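# Open the umbrella until latched, leave it resting

## Task

Spread the umbrella's canopy far enough that its catch locks it open, then leave it lying on the table so that its handle and the rim of its canopy are what hold it up.

## Robot and tools

Robot: two 6-joint arms, each with a parallel two-finger gripper. left_arm's base sits at (-0.011, +0.307, 0) m and right_arm's at (+0.020, -0.273, 0) m. Both bases are almost unrotated, with only a slight yaw.

Scene frame: the origin is at table-top height, halfway between the arms' nominal bases. +x points out across the table, +z points up, and left_arm is on the +y side. Arm names do not match left and right in the camera images. Reported hand positions are in this frame, in metres, with orientation as quat_wxyz. They can be somewhat off, more so at long reach.

Joints, in this fixed order for every arm: waist, shoulder, elbow, wrist pitch, wrist yaw, wrist roll. Stated ranges in rad: waist -2.618 to 3.054, shoulder 0.000 to 3.142, elbow 0.000 to 3.142, wrist pitch -1.571 to 1.571, wrist yaw -1.571 to 1.571, wrist roll -2.094 to 2.094. The real limits may differ by up to 0.059 rad.

Gripper: the fingers extend along the gripper's +z axis and close along its y axis. end_effector_position is the point between the pads, roughly 1 cm short of the fingertips. Opening is an absolute value: +1 is fully open (a pad gap of 0.094 m) and -1 is shut.

Row format, used by every tool that moves the arms: a flat list of 14 numbers, each between -1 and 1. The first 6 are left_arm's joint offsets in the order above, followed by left_arm's opening. The last 7 are the same for right_arm. Both arms are always included, even if only one should move. Joint offsets are scaled: 1.0 equals 1.202 rad for the waist, 1.258 for the shoulder, 1.238 for the elbow, 2.073 for wrist pitch, and 2.022 for wrist yaw and wrist roll. The offsets are not absolute poses. They are added to the "Joint targets" that hold when the action (or move) starts. To keep an arm where it is, send 0 for its six joints. To leave a gripper unchanged, repeat its present opening, because 0 means half open.

execute_actions(actions, cameras): actions is a list of actions. Each action is a list of up to 15 rows, and each row lasts one step of 1/30 s. If an action has fewer than 15 rows, its last row is held for the remaining steps. Every row in an action is measured from the targets at that action's start, not from the previous row. Repeating the same offset in the next action therefore moves the joint further. An action that would push a joint more than 0.059 rad beyond its range is refused for both arms. An empty list only returns state and images. cameras selects images: omit it, pass null or ["all"] for all, [] for none. Valid names are cam_high, cam_low, cam_left_wrist, cam_right_wrist (all 896x504).

move(target, speed, blend, opening_speed, blocking, cameras): target is one 14-number row, or a list of up to 15 rows that differ only in joint offsets. Every row is counted from the same Joint targets. All joints move in step toward the goal, so the hand follows a curve. The move does not avoid obstacles or the other arm. speed is the top speed in rad/s of whichever joint has farthest to go, from 0.01 to 2 (default 0.5). You can give one value, or one per target. blend is in rad and rounds off corners between listed targets. opening_speed is on the -1..+1 scale per second, at least 0.2; without it, the opening is sent at once. With blocking=false the call returns early; call wait or stop before sending anything else. The "move:" line reports the outcome: done, off_target (at rest but a joint is more than 0.035 rad from its target), moving, held (a check withheld steps or the clearance check halted the move) or fault. It may add limits=held, and for each arm that missed, its worst joint and the size of the miss. Neither done nor off_target says whether anything is being touched.

wait(seconds 0 to 10) lets the simulation run while the arms keep their last command. stop() brakes a running move; fast moves need more distance to stop. zoom_image(camera, region=[x0,y0,x1,y1]) gives a closer view of that camera's latest image, at most 504x504 px. read_manual gives licence texts only. finished_scene(scene) ends the scene and cannot be undone; the current one is 2.

Result lines: Joint positions and Joint velocities list each arm's six joints (rad, rad/s) and then the pad gap (m). Joint targets is the base for your next offsets. Tool commands shows the current gripper commands. grip_measured uses the opening scale: it reads slightly wide when empty and narrower than the object under a firm squeeze. grip_effort_nm is motor effort, negative when closing. It is not pad force and has an offset. Joint torques are in position order and include gravity; joints 1 to 3 flip sign beyond ±28 N m. "joint sent to its limit" means a joint was stopped at its end. "joint command not followed" means the clearance check changed targets. MOTOR HOT appears at 75 °C. OVER-TEMPERATURE FAULT at 90 °C folds that arm away for the rest of the scene.

Motion limits: joint speed is capped. Each target may lead the measured angle by at most 0.202 (waist), 0.258 (shoulder), 0.238 (elbow), 0.573 (wrist pitch) or 0.522 (yaw, roll) rad. Targets that would put the hand more than 100 mm from its measured position are scaled back. If part of a motion is left unfinished, command the rest from the new Joint targets. Very small turns may not start.

Gripping: when the pads first touch, the grip is light. Commanding about 0.11 below that reading reaches full force, roughly 50 to 62 N per pad. To release, command an opening well above grip_measured.

Avoid: dropping the umbrella, releasing a part that is still moving, fast impacts, and strong pushes. Keep the two arms from hitting or squeezing each other, which can end the scene. Keep everything on the table. If an arm is blocked and keeps pressing, command its targets back past its measured positions. Long holding, full stretching or pushing at unreachable poses heats the motors. Any arm stop wastes effort.

Each tool is called in YAML: its name, and indented under it one key for each argument.

## Session

execute_actions:
  actions: []

Scene clock: 0.00 s.
left_arm: end_effector_position=(+0.5959, +0.4043, +0.2207) grip_measured=+1.000 grip_effort_nm=n/a end_effector_quat_wxyz=(+0.654, +0.378, +0.634, -0.163) | right_arm: end_effector_position=(+0.1480, -0.4587, +0.1654) grip_measured=+1.000 grip_effort_nm=n/a end_effector_quat_wxyz=(+0.072, +0.916, +0.386, -0.084)
Joint names: [waist, shoulder, elbow, wrist pitch, wrist yaw, wrist roll]
Joint positions: left_arm=[0.458 2.394 1.981 0.157 1.203 0.533 0.094] | right_arm=[-0.875 1.318 1.218 -1.393 0.208 1.528 0.094]
Joint velocities: left_arm=[0.007 0.002 0.002 0.007 -0.095 -0.007 0] | right_arm=[-0.002 -0.002 0.012 0.007 -0.037 0.037 0]
Joint torques (N m): no reading
Motor temperatures (°C): left_arm=[34 33 36 33 32 32 31] | right_arm=[34 32 32 32 33 34 34]
Heat: left arm: 36 °C; right arm: 34 °C.
Joint targets: left_arm=[0.458 2.391 1.986 0.144 1.208 0.531] | right_arm=[-0.875 1.313 1.224 -1.399 0.218 1.527]
Tool commands: left_gripper/opening=+1.0 right_gripper/opening=+1.0

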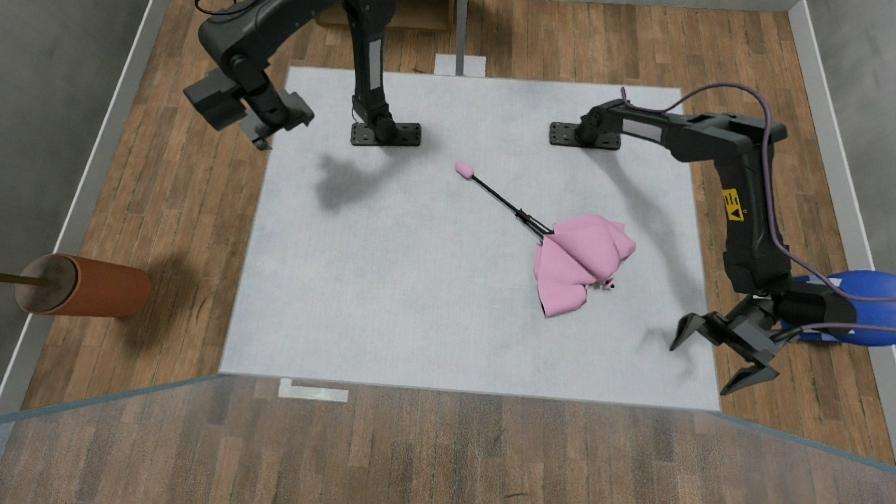

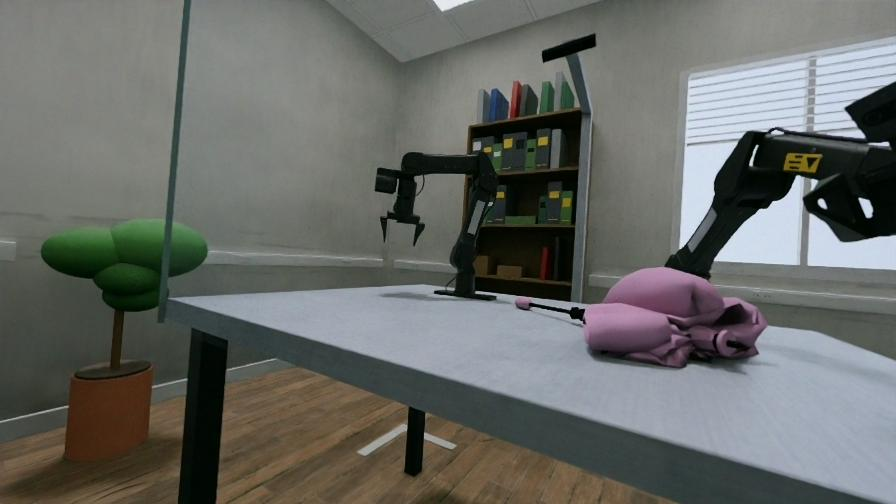

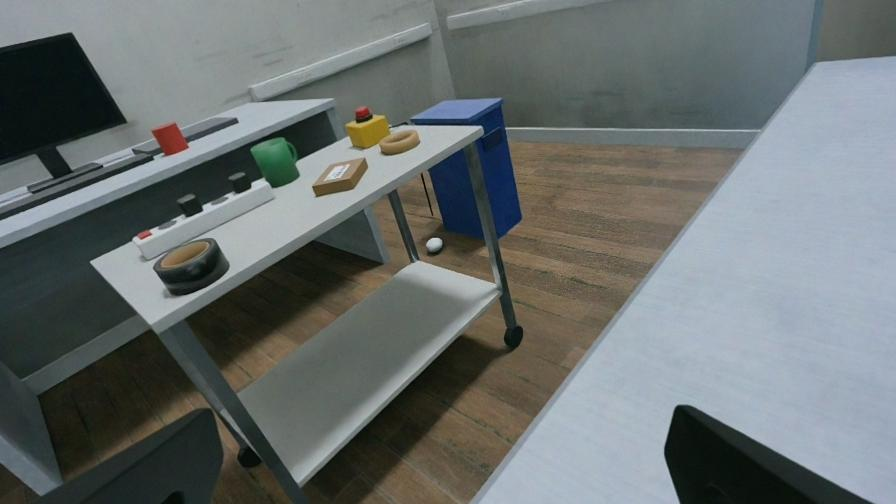

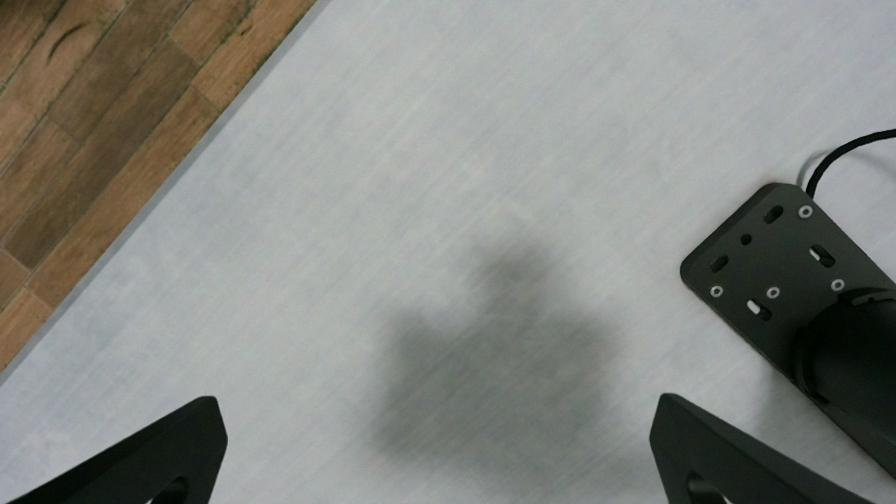

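zoom_image:
  camera: "cam_high"
  region: [440, 140, 660, 330]

zoom_image:
  camera: "cam_low"
  region: [480, 240, 800, 400]

Scaled by 2.291 from the camera's 896x504 image, which has a finer 1280x720 frame.

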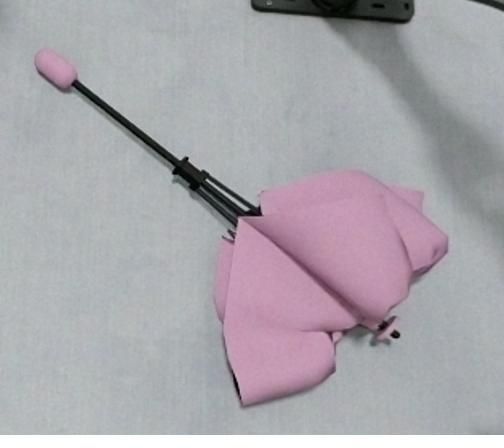

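Scaled by 1.575 from the camera's 896x504 image, which has a finer 1280x720 frame.

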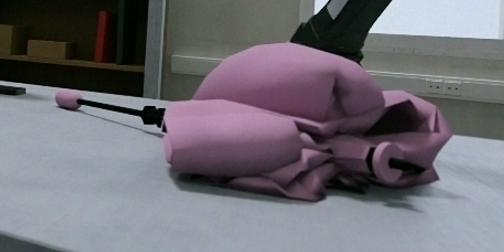

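zoom_image:
  camera: "cam_high"
  region: [160, 50, 440, 210]

zoom_image:
  camera: "cam_high"
  region: [530, 70, 830, 240]

zoom_image:
  camera: "cam_high"
  region: [600, 260, 860, 420]

Scaled by 1.800 from the camera's 896x504 image, which has a finer 1280x720 frame.

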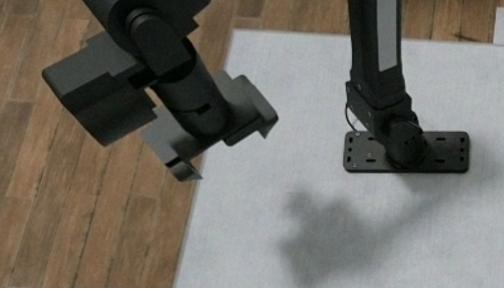

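Scaled by 1.680 from the camera's 896x504 image, which has a finer 1280x720 frame.

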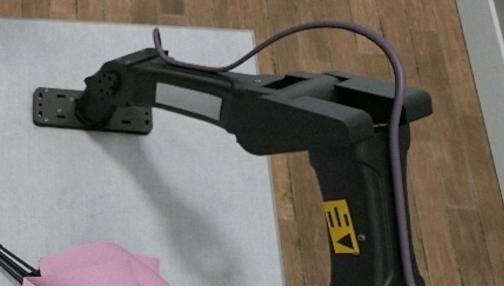

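Scaled by 1.938 from the camera's 896x504 image, which has a finer 1280x720 frame.

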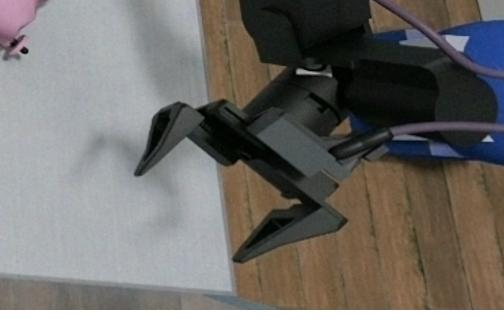

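move:
  target: [0,0,0,0,0,0,1, 1.0,-0.005,0.0607,0.0999,-0.1078,-0.7552,1]
  speed: 1.0
  cameras: []

move:
  target: [0,0,0,0,0,0,1, 0.415,0,0,0,0,0,1]
  speed: 0.8

Scene clock: 13.77 s.
left_arm: end_effector_position=(+0.5959, +0.4043, +0.2207) grip_measured=+1.000 grip_effort_nm=-0.007 end_effector_quat_wxyz=(+0.654, +0.378, +0.634, -0.163) | right_arm: end_effector_position=(+0.2770, -0.1686, +0.1848) grip_measured=+1.000 grip_effort_nm=-0.056 end_effector_quat_wxyz=(+0.152, -0.185, +0.971, +0.025)
Joint names: [waist, shoulder, elbow, wrist pitch, wrist yaw, wrist roll]
Joint positions: left_arm=[0.458 2.394 1.981 0.157 1.203 0.533 0.094] | right_arm=[0.324 1.318 1.267 -1.21 0.011 0.011 0.094]
Joint velocities: left_arm=[-0.002 -0.017 -0.002 -0.007 -0.007 0.066 0] | right_arm=[0.007 -0.017 0.007 -0.051 -0.051 -0.051 0]
Joint torques (N m): left_arm=[0.05 -12.48 7.8 1.74 0.2 0.02] | right_arm=[0.28 -4.53 9.62 1.06 -0.11 -0.08]
Motor temperatures (°C): left_arm=[34 38 38 35 32 32 31] | right_arm=[34 32 33 32 33 34 34]
Heat: left arm: 38 °C; right arm: 34 °C.
Joint targets: left_arm=[0.458 2.391 1.986 0.144 1.208 0.531] | right_arm=[0.327 1.306 1.300 -1.192 0.000 0.001]
move: done
No camera images: "cameras" was empty.

Scene clock: 14.83 s.
left_arm: end_effector_position=(+0.5959, +0.4043, +0.2207) grip_measured=+1.000 grip_effort_nm=-0.002 end_effector_quat_wxyz=(+0.654, +0.378, +0.634, -0.163) | right_arm: end_effector_position=(+0.1951, -0.0571, +0.1850) grip_measured=+1.000 grip_effort_nm=-0.066 end_effector_quat_wxyz=(+0.141, -0.421, +0.894, +0.065)
Joint names: [waist, shoulder, elbow, wrist pitch, wrist yaw, wrist roll]
Joint positions: left_arm=[0.458 2.394 1.981 0.157 1.203 0.533 0.094] | right_arm=[0.824 1.318 1.267 -1.208 0.005 0.01 0.094]
Joint velocities: left_arm=[0.002 -0.012 -0.002 -0.022 -0.051 0.081 0] | right_arm=[-0.007 0.012 -0.017 0.007 0.037 0.037 0]
Joint torques (N m): left_arm=[0.02 -12.49 7.82 1.74 0.19 0.03] | right_arm=[0.28 -4.55 9.65 1.04 -0.04 -0.09]
Motor temperatures (°C): left_arm=[34 38 38 35 32 32 31] | right_arm=[34 32 33 32 33 34 34]
Heat: left arm: 38 °C; right arm: 34 °C.
Joint targets: left_arm=[0.458 2.391 1.986 0.144 1.208 0.531] | right_arm=[0.826 1.306 1.300 -1.192 0.000 0.001]
move: done

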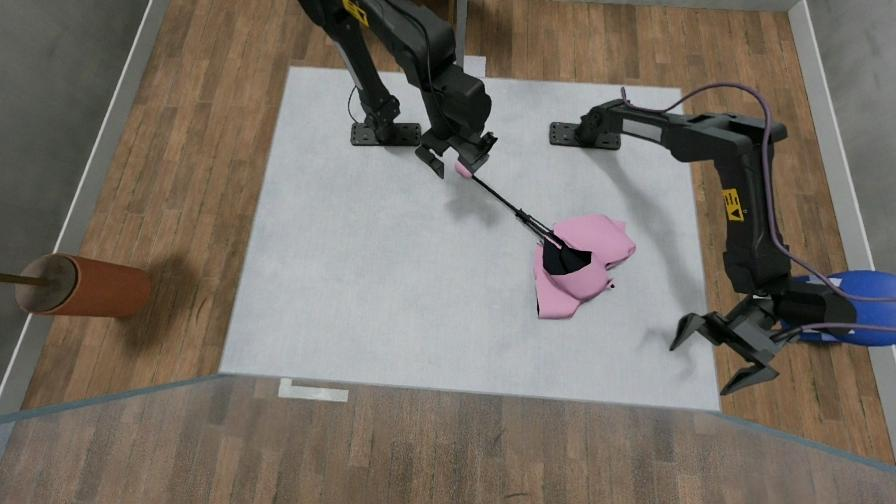

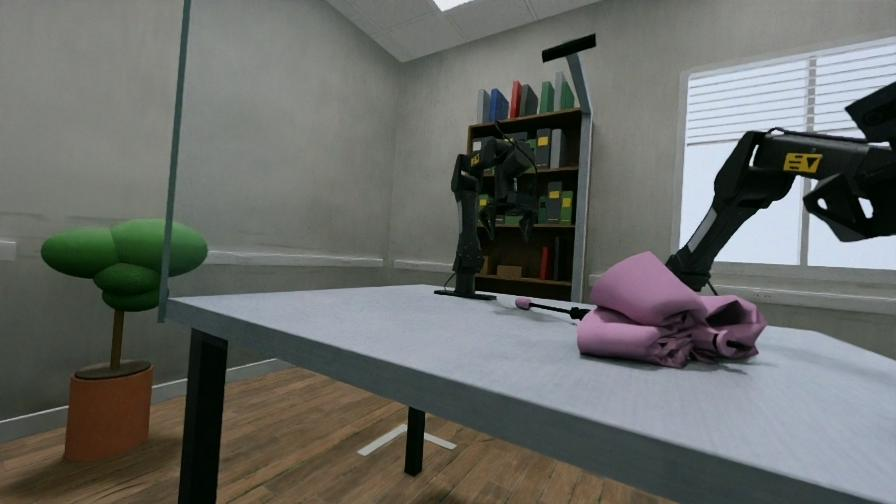

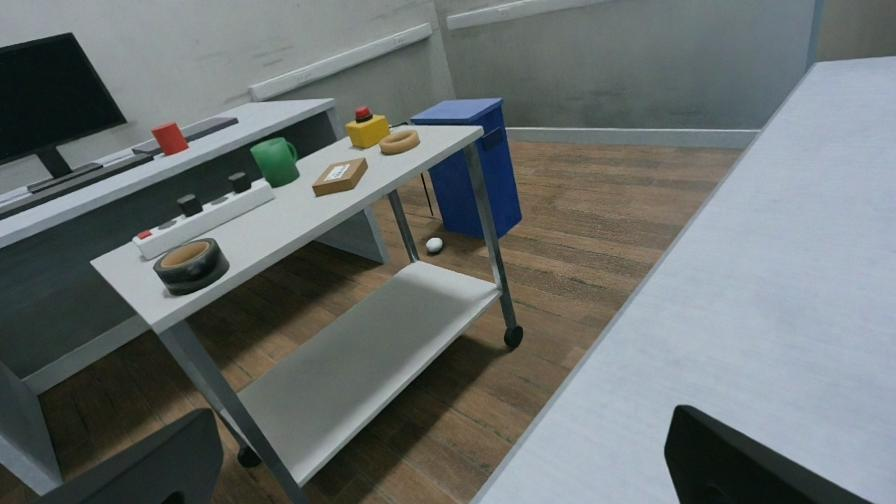

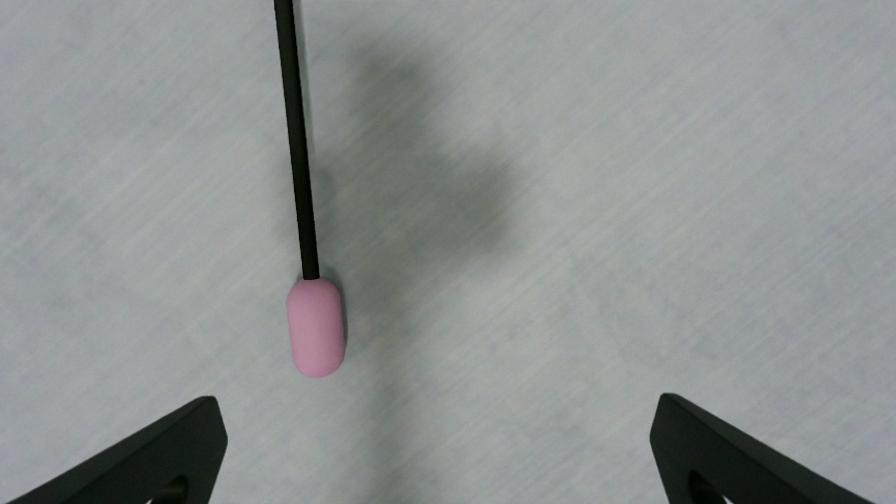

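zoom_image:
  camera: "cam_high"
  region: [500, 190, 660, 330]

zoom_image:
  camera: "cam_low"
  region: [500, 240, 780, 380]

Scaled by 3.150 from the camera's 896x504 image, which has a finer 1280x720 frame.

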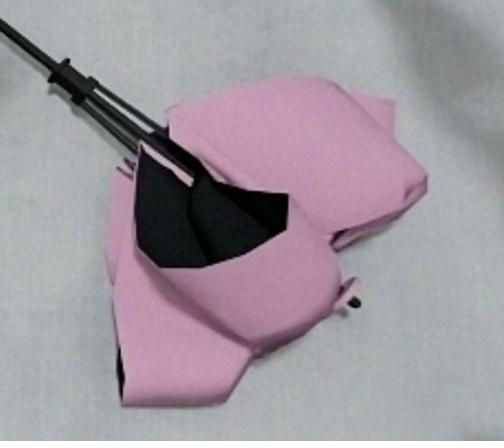

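Scaled by 1.800 from the camera's 896x504 image, which has a finer 1280x720 frame.

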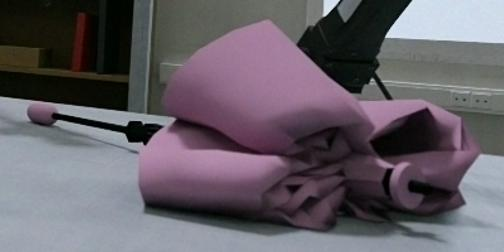

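move:
  target: [0,0,0,0,0,0,1, 0.1243,0.3883,0.3494,0.002,0,0,1]
  speed: 0.8
  cameras: ["cam_right_wrist","cam_high"]

Scene clock: 39.43 s.
left_arm: end_effector_position=(+0.5959, +0.4043, +0.2207) grip_measured=+1.000 grip_effort_nm=-0.007 end_effector_quat_wxyz=(+0.654, +0.378, +0.634, -0.163) | right_arm: end_effector_position=(+0.2210, +0.0697, +0.1773) grip_measured=+1.000 grip_effort_nm=-0.051 end_effector_quat_wxyz=(+0.128, -0.487, +0.861, +0.071)
Joint names: [waist, shoulder, elbow, wrist pitch, wrist yaw, wrist roll]
Joint positions: left_arm=[0.458 2.394 1.981 0.157 1.203 0.533 0.094] | right_arm=[0.974 1.785 1.699 -1.19 0.005 0.01 0.094]
Joint velocities: left_arm=[-0.002 -0.002 0.002 0.022 -0.022 0.007 0] | right_arm=[0.007 -0.002 -0.002 -0.037 -0.022 -0.007 0]
Joint torques (N m): left_arm=[0.06 -12.51 7.8 1.74 0.19 0.02] | right_arm=[0.13 -6.67 9.65 0.89 -0.05 -0.08]
Motor temperatures (°C): left_arm=[34 41 39 36 32 32 31] | right_arm=[34 33 33 33 33 34 34]
Heat: left arm: 41 °C; right arm: 34 °C.
Joint targets: left_arm=[0.458 2.391 1.986 0.144 1.208 0.531] | right_arm=[0.975 1.795 1.732 -1.187 0.000 0.001]
move: done
Images, in order (width x height): cam_high 896x504, cam_right_wrist 896x504.

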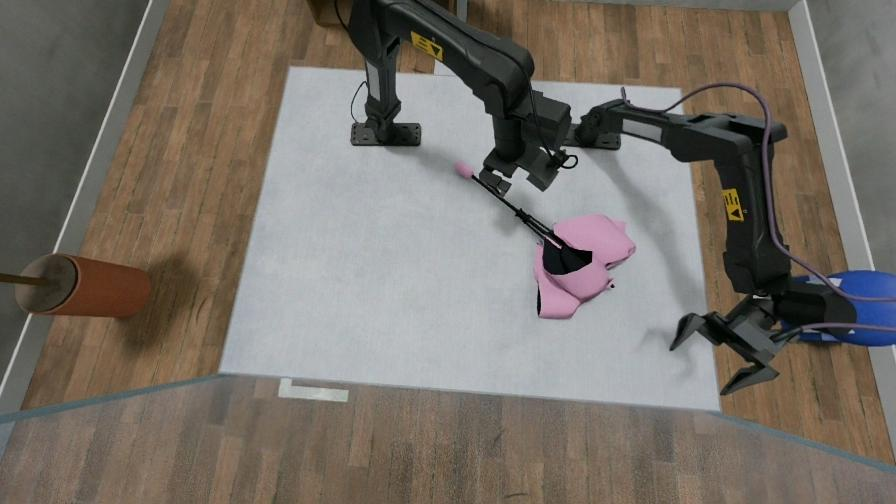

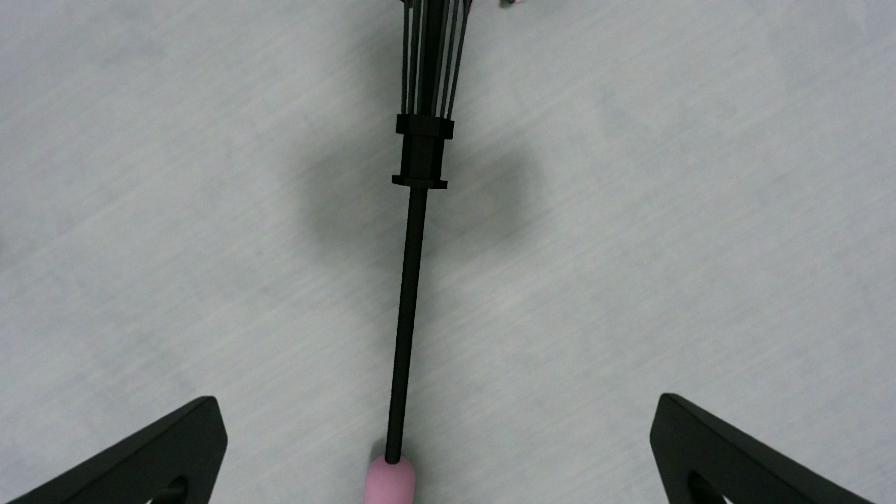

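zoom_image:
  camera: "cam_right_wrist"
  region: [340, 0, 540, 220]

Scaled by 2.291 from the camera's 896x504 image, which has a finer 1280x720 frame.

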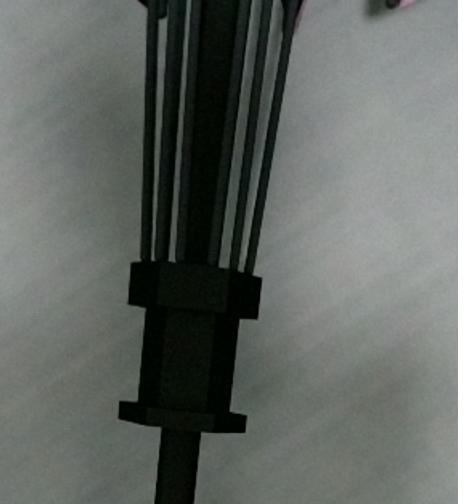

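move:
  target: [-0.2579,-0.3905,-0.1761,-0.6089,-0.5974,-0.6553,1, 0,0,0,0,0,0,1]
  speed: 1.0
  cameras: ["cam_left_wrist","cam_high","cam_low"]

Scene clock: 82.80 s.
left_arm: end_effector_position=(+0.4277, +0.3597, +0.1579) grip_measured=+1.000 grip_effort_nm=-0.032 end_effector_quat_wxyz=(+0.153, -0.433, +0.886, -0.059) | right_arm: end_effector_position=(+0.2210, +0.0697, +0.1773) grip_measured=+1.000 grip_effort_nm=-0.061 end_effector_quat_wxyz=(+0.128, -0.487, +0.861, +0.071)
Joint names: [waist, shoulder, elbow, wrist pitch, wrist yaw, wrist roll]
Joint positions: left_arm=[0.149 1.921 1.786 -1.105 0.012 -0.788 0.094] | right_arm=[0.974 1.785 1.699 -1.19 0.005 0.01 0.094]
Joint velocities: left_arm=[-0.017 -0.022 0.007 -0.037 -0.022 -0.066 0] | right_arm=[0.012 -0.007 -0.022 -0.007 -0.095 -0.022 0]
Joint torques (N m): left_arm=[-0.09 -10.3 5.49 1.02 -0.1 -0.03] | right_arm=[0.1 -6.63 9.61 0.9 -0.05 -0.08]
Motor temperatures (°C): left_arm=[34 43 39 37 32 32 31] | right_arm=[34 34 34 33 33 34 34]
Heat: left arm: 43 °C; right arm: 34 °C.
Joint targets: left_arm=[0.148 1.900 1.768 -1.118 0.000 -0.794] | right_arm=[0.975 1.795 1.732 -1.187 0.000 0.001]
move: done
Images, in order (width x height): cam_high 896x504, cam_low 896x504, cam_left_wrist 896x504.

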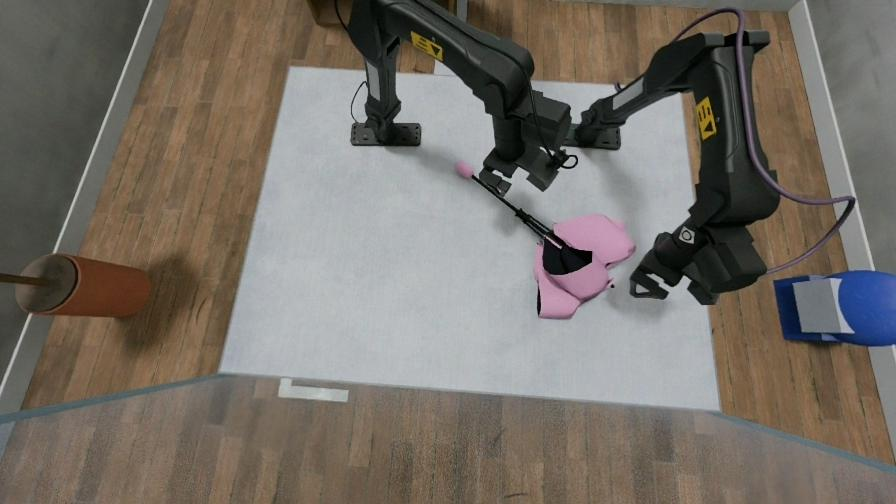

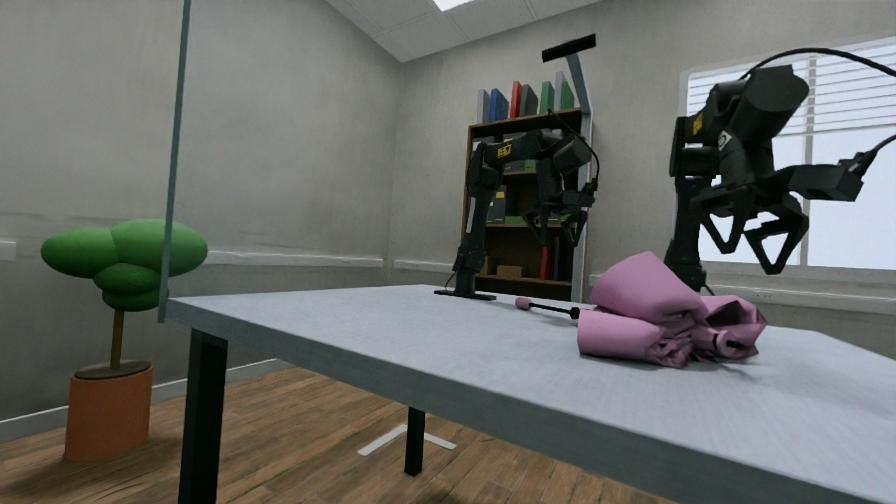

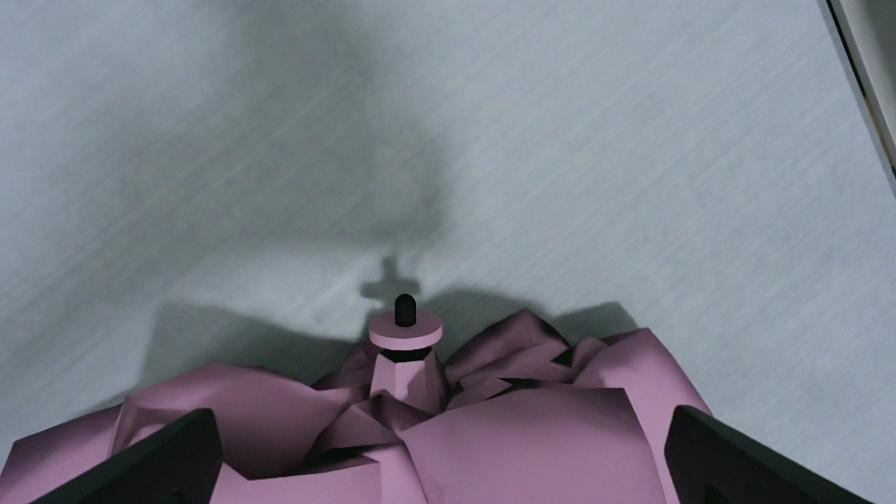

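zoom_image:
  camera: "cam_left_wrist"
  region: [300, 240, 520, 460]

Scaled by 2.291 from the camera's 896x504 image, which has a finer 1280x720 frame.

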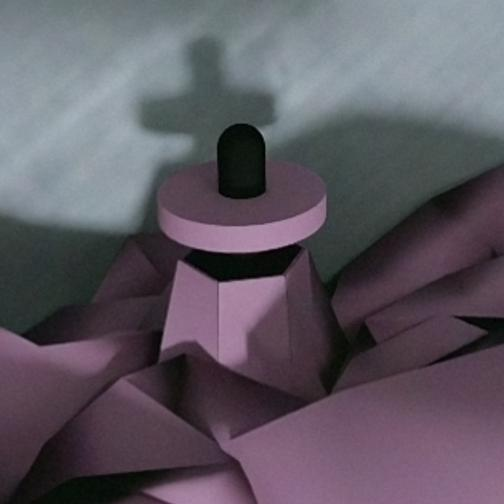

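move:
  target: [0.0753,-0.0638,0.0646,-0.005,0,0,1, 0.0835,-0.0831,-0.3069,-0.0073,0,0.1222,1]
  speed: 0.8
  cameras: ["cam_right_wrist","cam_left_wrist"]

Scene clock: 142.60 s.
left_arm: end_effector_position=(+0.4209, +0.3983, +0.2048) grip_measured=+1.000 grip_effort_nm=-0.017 end_effector_quat_wxyz=(+0.208, -0.467, +0.857, -0.066) | right_arm: end_effector_position=(+0.1518, +0.0124, +0.1029) grip_measured=+1.000 grip_effort_nm=-0.071 end_effector_quat_wxyz=(+0.009, -0.436, +0.900, +0.004)
Joint names: [waist, shoulder, elbow, wrist pitch, wrist yaw, wrist roll]
Joint positions: left_arm=[0.236 1.839 1.824 -1.116 0.008 -0.79 0.094] | right_arm=[1.072 1.721 1.368 -1.2 0.005 0.236 0.094]
Joint velocities: left_arm=[0.012 0.002 0.012 -0.081 0.051 -0.081 0] | right_arm=[-0.017 -0.002 -0.017 -0.051 -0.095 -0.022 0]
Joint torques (N m): left_arm=[0.24 -9.55 8.85 1.24 -0.08 0] | right_arm=[0.34 -8.94 5 0.36 -0.04 0.11]
Motor temperatures (°C): left_arm=[34 38 39 36 32 31 31] | right_arm=[34 35 34 34 33 34 34]
Heat: left arm: 39 °C; right arm: 35 °C.
Joint targets: left_arm=[0.238 1.819 1.848 -1.129 0.000 -0.794] | right_arm=[1.076 1.690 1.352 -1.203 0.000 0.248]
move: done
Images, in order (width x height): cam_left_wrist 896x504, cam_right_wrist 896x504.

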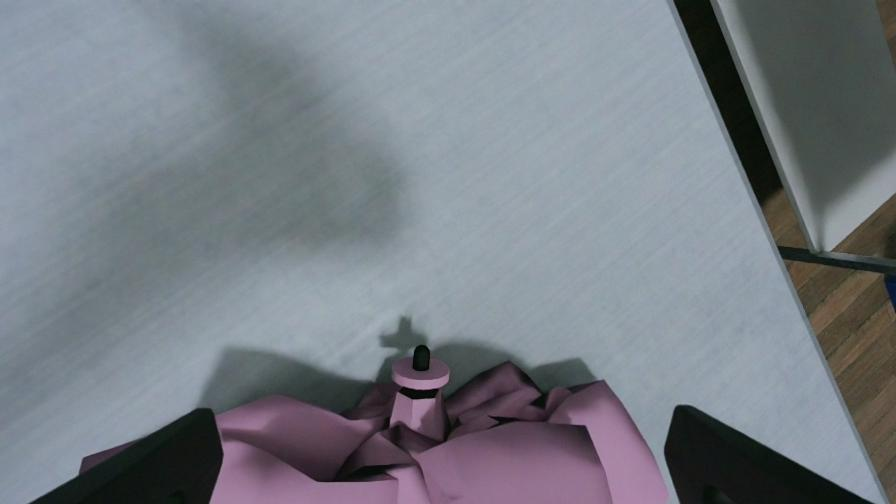

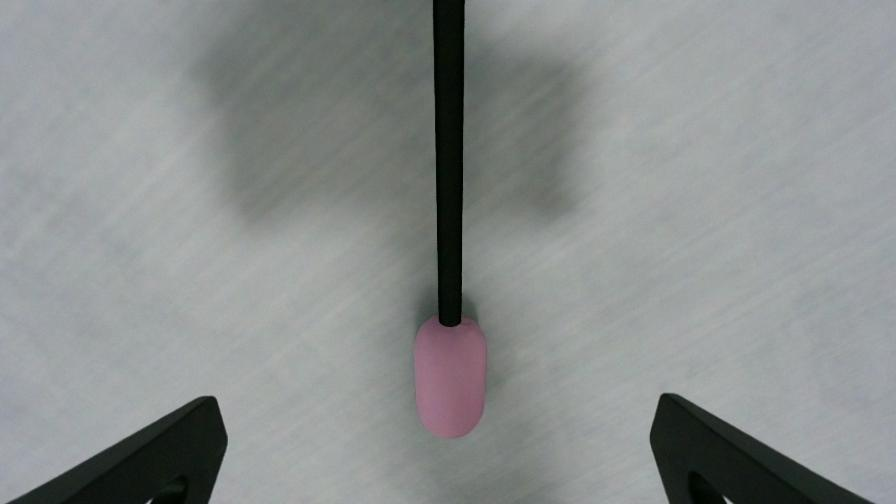

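move:
  target: [0,0,0,0,0,0,1, 0.0017,0.0207,-0.168,0.1059,0,0,1]
  speed: 0.5
  cameras: ["cam_right_wrist"]

Scene clock: 157.73 s.
left_arm: end_effector_position=(+0.4209, +0.3983, +0.2048) grip_measured=+1.000 grip_effort_nm=-0.017 end_effector_quat_wxyz=(+0.208, -0.467, +0.857, -0.066) | right_arm: end_effector_position=(+0.1460, -0.0003, +0.0519) grip_measured=+1.000 grip_effort_nm=-0.066 end_effector_quat_wxyz=(+0.005, -0.436, +0.900, +0.001)
Joint names: [waist, shoulder, elbow, wrist pitch, wrist yaw, wrist roll]
Joint positions: left_arm=[0.236 1.839 1.824 -1.116 0.008 -0.79 0.094] | right_arm=[1.072 1.719 1.159 -1.002 0.005 0.237 0.094]
Joint velocities: left_arm=[-0.012 -0.007 -0.007 -0.051 0.051 0.022 0] | right_arm=[0.017 0.022 -0.022 -0.007 0.037 -0.007 0]
Joint torques (N m): left_arm=[0.21 -9.51 8.85 1.24 -0.08 0] | right_arm=[0.54 -6.54 4.83 0.56 -0.04 0.12]
Motor temperatures (°C): left_arm=[34 38 40 36 32 31 31] | right_arm=[34 35 34 33 33 34 34]
Heat: left arm: 40 °C; right arm: 35 °C.
Joint targets: left_arm=[0.238 1.819 1.848 -1.129 0.000 -0.794] | right_arm=[1.078 1.716 1.144 -0.983 0.000 0.248]
move: done
Images, in order (width x height): cam_right_wrist 896x504.

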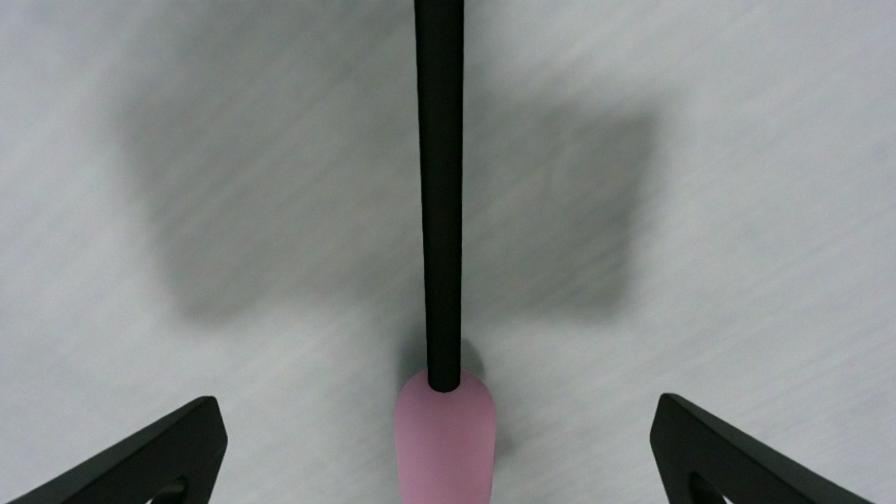

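move:
  target: [0,0,0,0,0,0,1, 0.0015,0.0409,-0.0638,0.0584,0,0,1]
  speed: 0.3
  cameras: ["cam_right_wrist"]

Scene clock: 165.47 s.
left_arm: end_effector_position=(+0.4209, +0.3983, +0.2048) grip_measured=+1.000 grip_effort_nm=-0.022 end_effector_quat_wxyz=(+0.208, -0.467, +0.857, -0.066) | right_arm: end_effector_position=(+0.1460, -0.0002, +0.0233) grip_measured=+1.000 grip_effort_nm=-0.061 end_effector_quat_wxyz=(+0.007, -0.436, +0.900, +0.002)
Joint names: [waist, shoulder, elbow, wrist pitch, wrist yaw, wrist roll]
Joint positions: left_arm=[0.236 1.839 1.824 -1.116 0.008 -0.79 0.094] | right_arm=[1.072 1.756 1.08 -0.881 0.005 0.237 0.094]
Joint velocities: left_arm=[-0.002 -0.027 0.002 0.022 -0.022 0.022 0] | right_arm=[-0.017 -0.002 0.007 0.051 -0.037 -0.037 0]
Joint torques (N m): left_arm=[0.21 -9.52 8.85 1.24 -0.08 0] | right_arm=[0.69 -5.52 4.68 0.57 -0.04 0.12]
Motor temperatures (°C): left_arm=[34 38 40 36 32 31 31] | right_arm=[34 35 34 33 33 34 34]
Heat: left arm: 40 °C; right arm: 35 °C.
Joint targets: left_arm=[0.238 1.819 1.848 -1.129 0.000 -0.794] | right_arm=[1.080 1.768 1.065 -0.862 0.000 0.248]
move: done
Images, in order (width x height): cam_right_wrist 896x504.

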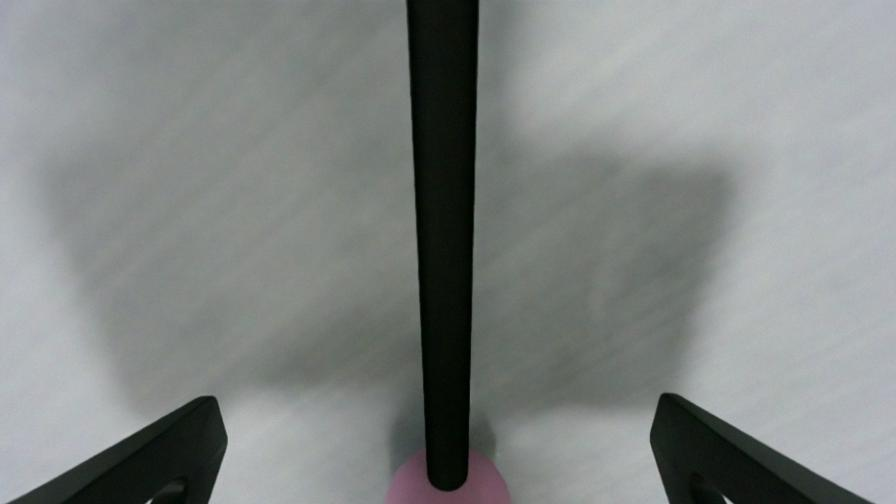

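move:
  target: [0,0,0,0,0,0,1, 0,0.0238,0.0115,0,0,0,1]
  speed: 0.2
  cameras: ["cam_right_wrist"]

Scene clock: 170.53 s.
left_arm: end_effector_position=(+0.4209, +0.3983, +0.2048) grip_measured=+1.000 grip_effort_nm=-0.027 end_effector_quat_wxyz=(+0.208, -0.467, +0.857, -0.066) | right_arm: end_effector_position=(+0.1450, -0.0023, +0.0158) grip_measured=+1.000 grip_effort_nm=-0.066 end_effector_quat_wxyz=(-0.003, -0.436, +0.900, -0.006)
Joint names: [waist, shoulder, elbow, wrist pitch, wrist yaw, wrist roll]
Joint positions: left_arm=[0.236 1.839 1.824 -1.116 0.008 -0.79 0.094] | right_arm=[1.072 1.782 1.08 -0.879 0.005 0.237 0.094]
Joint velocities: left_arm=[0.017 -0.017 -0.007 -0.037 0.037 -0.051 0] | right_arm=[0.012 -0.002 -0.002 -0.081 0.037 -0.022 0]
Joint torques (N m): left_arm=[0.21 -9.54 8.85 1.24 -0.09 0] | right_arm=[0.7 -5.38 5.74 0.5 -0.03 0.13]
Motor temperatures (°C): left_arm=[34 38 41 37 32 31 31] | right_arm=[34 34 34 33 33 34 34]
Heat: left arm: 41 °C; right arm: 34 °C.
Joint targets: left_arm=[0.238 1.819 1.848 -1.129 0.000 -0.794] | right_arm=[1.080 1.798 1.079 -0.862 0.000 0.247]
move: done
Images, in order (width x height): cam_right_wrist 896x504.

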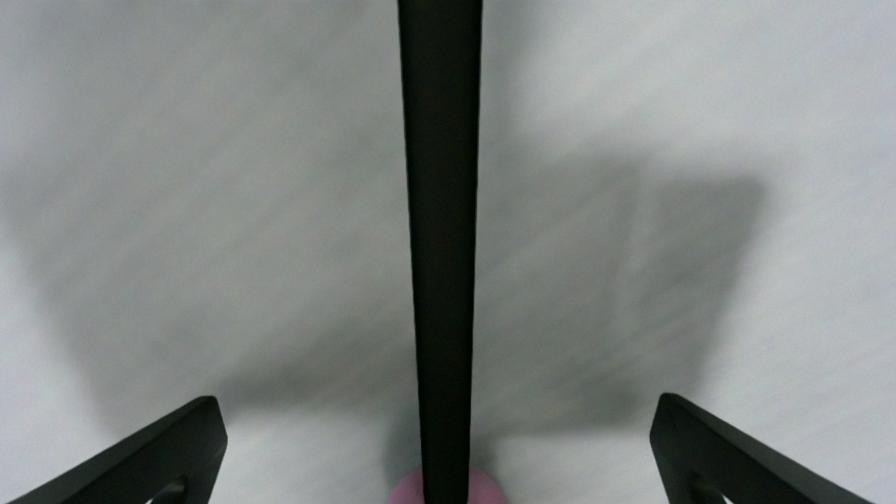

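move:
  target: [0,0,0,0,0,0,1, 0,0,0,0,0,0,-0.95]
  opening_speed: 1.0
  cameras: ["cam_right_wrist"]

Scene clock: 174.70 s.
left_arm: end_effector_position=(+0.4209, +0.3983, +0.2048) grip_measured=+1.000 grip_effort_nm=-0.017 end_effector_quat_wxyz=(+0.208, -0.467, +0.857, -0.066) | right_arm: end_effector_position=(+0.1458, -0.0007, +0.0158) grip_measured=-0.828 grip_effort_nm=-1.057 end_effector_quat_wxyz=(+0.000, -0.436, +0.900, -0.003)
Joint names: [waist, shoulder, elbow, wrist pitch, wrist yaw, wrist roll]
Joint positions: left_arm=[0.236 1.839 1.824 -1.116 0.008 -0.79 0.094] | right_arm=[1.072 1.782 1.08 -0.872 0.005 0.237 0.008]
Joint velocities: left_arm=[-0.002 -0.012 -0.017 0.007 -0.037 -0.051 0] | right_arm=[-0.012 -0.002 -0.007 0.037 -0.022 -0.022 -0.002]
Joint torques (N m): left_arm=[0.23 -9.54 8.84 1.23 -0.09 0] | right_arm=[0.68 -5.41 5.76 0.45 -0.03 0.12]
Motor temperatures (°C): left_arm=[34 38 41 37 32 31 31] | right_arm=[34 34 34 33 33 34 34]
Heat: left arm: 41 °C; right arm: 34 °C.
Joint targets: left_arm=[0.238 1.819 1.848 -1.129 0.000 -0.794] | right_arm=[1.080 1.798 1.079 -0.862 0.000 0.247]
move: done
Images, in order (width x height): cam_right_wrist 896x504.

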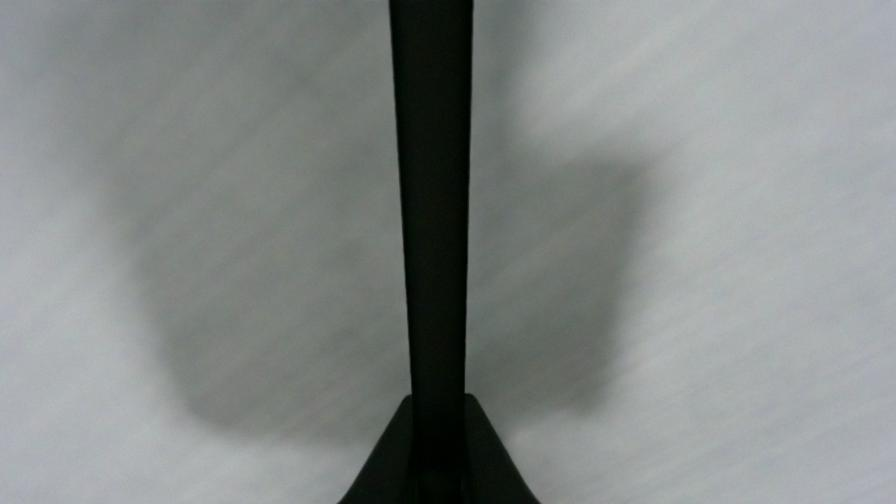

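move:
  target:
    - [0,0,0,0,0,0,1, 0,-0.0358,0.0606,-0.0579,0,0,-0.95]
    - [0,0,0,0,0,0,1, -0.4168,-0.0358,0.0606,-0.0579,0,-0.3705,-0.95]
  speed: 0.4
  cameras: ["cam_high","cam_low","cam_right_wrist"]

Scene clock: 182.60 s.
left_arm: end_effector_position=(+0.4209, +0.3983, +0.2048) grip_measured=+1.000 grip_effort_nm=-0.027 end_effector_quat_wxyz=(+0.208, -0.467, +0.857, -0.066) | right_arm: end_effector_position=(+0.2526, -0.0947, +0.0258) grip_measured=-0.829 grip_effort_nm=-1.057 end_effector_quat_wxyz=(-0.025, -0.541, +0.841, -0.001)
Joint names: [waist, shoulder, elbow, wrist pitch, wrist yaw, wrist roll]
Joint positions: left_arm=[0.236 1.839 1.824 -1.116 0.008 -0.79 0.094] | right_arm=[0.584 1.782 1.122 -0.961 -0.002 -0.493 0.008]
Joint velocities: left_arm=[0.002 0.002 0.012 0.037 0.066 0.007 0] | right_arm=[-0.022 -0.007 0.012 -0.007 0.051 -0.022 0.001]
Joint torques (N m): left_arm=[0.23 -9.52 8.83 1.24 -0.09 0] | right_arm=[-0.46 -8.91 8.69 0.08 0.03 -0.05]
Motor temperatures (°C): left_arm=[34 38 41 37 32 31 31] | right_arm=[34 34 34 33 33 34 34]
Heat: left arm: 41 °C; right arm: 34 °C.
Joint targets: left_arm=[0.238 1.819 1.848 -1.129 0.000 -0.794] | right_arm=[0.578 1.753 1.155 -0.982 0.000 -0.502]
move: done
Images, in order (width x height): cam_high 896x504, cam_low 896x504, cam_right_wrist 896x504.

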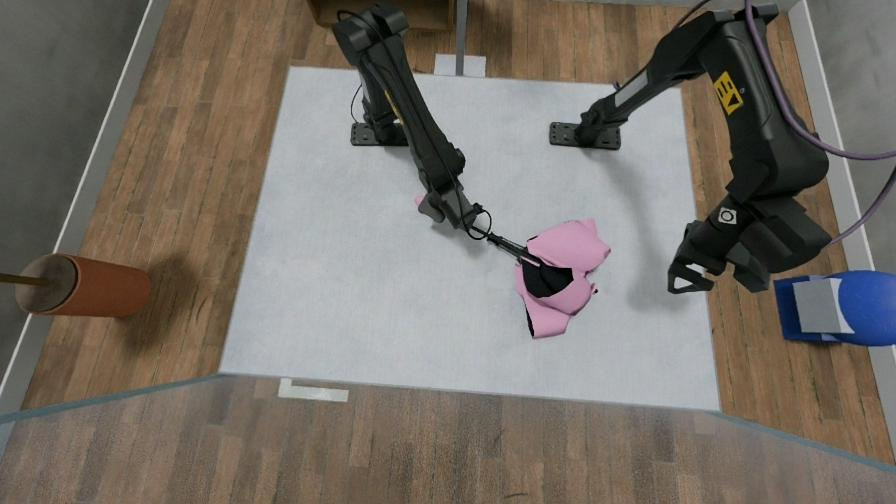

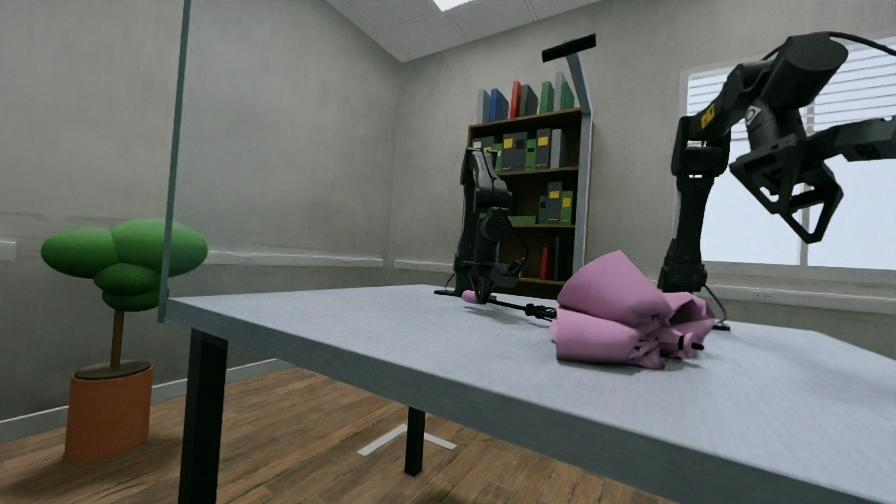

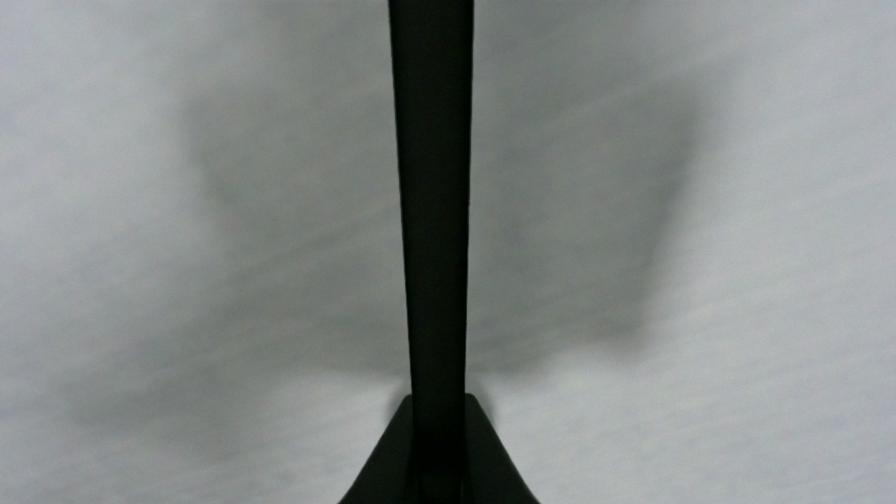

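execute_actions:
  actions: []
  cameras: ["cam_high", "cam_right_wrist"]

Scene clock: 200.07 s.
left_arm: end_effector_position=(+0.4209, +0.3983, +0.2048) grip_measured=+1.000 grip_effort_nm=-0.022 end_effector_quat_wxyz=(+0.208, -0.467, +0.857, -0.066) | right_arm: end_effector_position=(+0.2526, -0.0947, +0.0258) grip_measured=-0.829 grip_effort_nm=-1.067 end_effector_quat_wxyz=(-0.025, -0.541, +0.841, -0.001)
Joint names: [waist, shoulder, elbow, wrist pitch, wrist yaw, wrist roll]
Joint positions: left_arm=[0.236 1.839 1.824 -1.116 0.008 -0.79 0.094] | right_arm=[0.584 1.782 1.122 -0.961 -0.002 -0.493 0.008]
Joint velocities: left_arm=[0.007 -0.007 0.012 -0.066 -0.037 -0.037 0] | right_arm=[-0.022 0.002 0.007 0.066 -0.066 0.007 0]
Joint torques (N m): left_arm=[0.21 -9.54 8.84 1.24 -0.09 0.01] | right_arm=[-0.5 -8.95 8.66 0.09 0.04 -0.06]
Motor temperatures (°C): left_arm=[34 38 41 37 32 31 31] | right_arm=[34 34 35 33 33 34 35]
Heat: left arm: 41 °C; right arm: 35 °C.
Joint targets: left_arm=[0.238 1.819 1.848 -1.129 0.000 -0.794] | right_arm=[0.578 1.753 1.155 -0.982 0.000 -0.502]
Tool commands: left_gripper/opening=+1.0 right_gripper/opening=-0.95
Images, in order (width x height): cam_high 896x504, cam_right_wrist 896x504.

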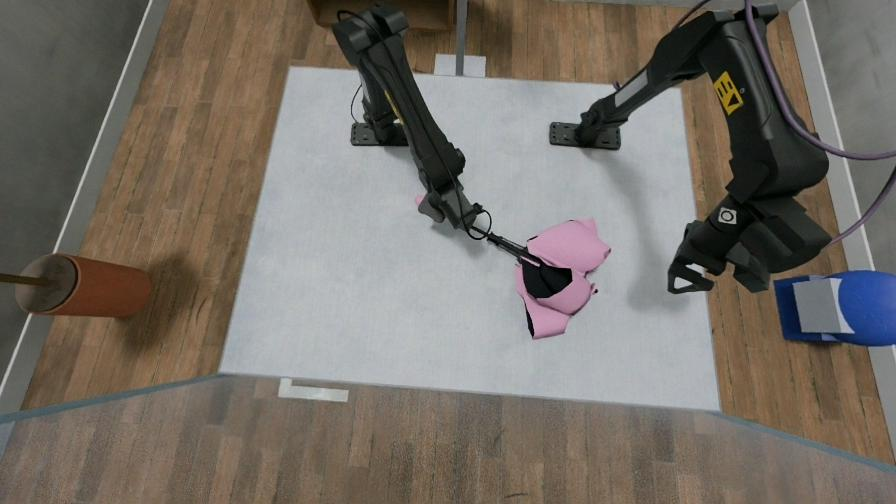

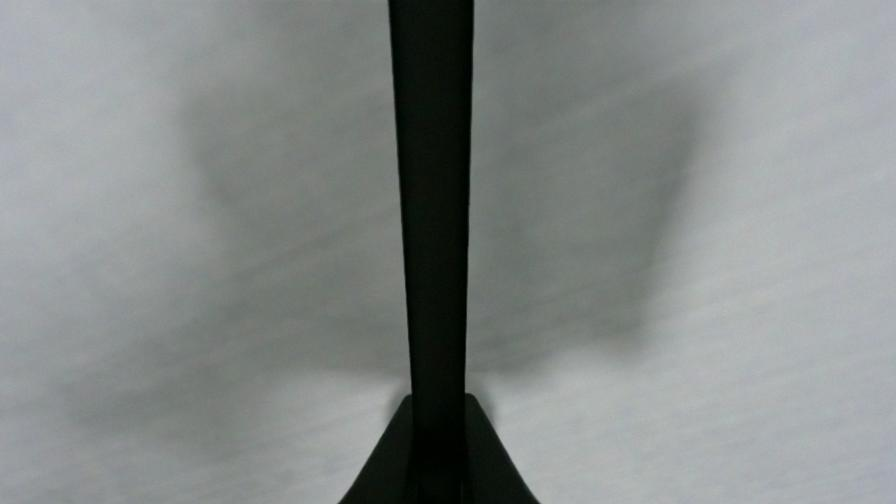

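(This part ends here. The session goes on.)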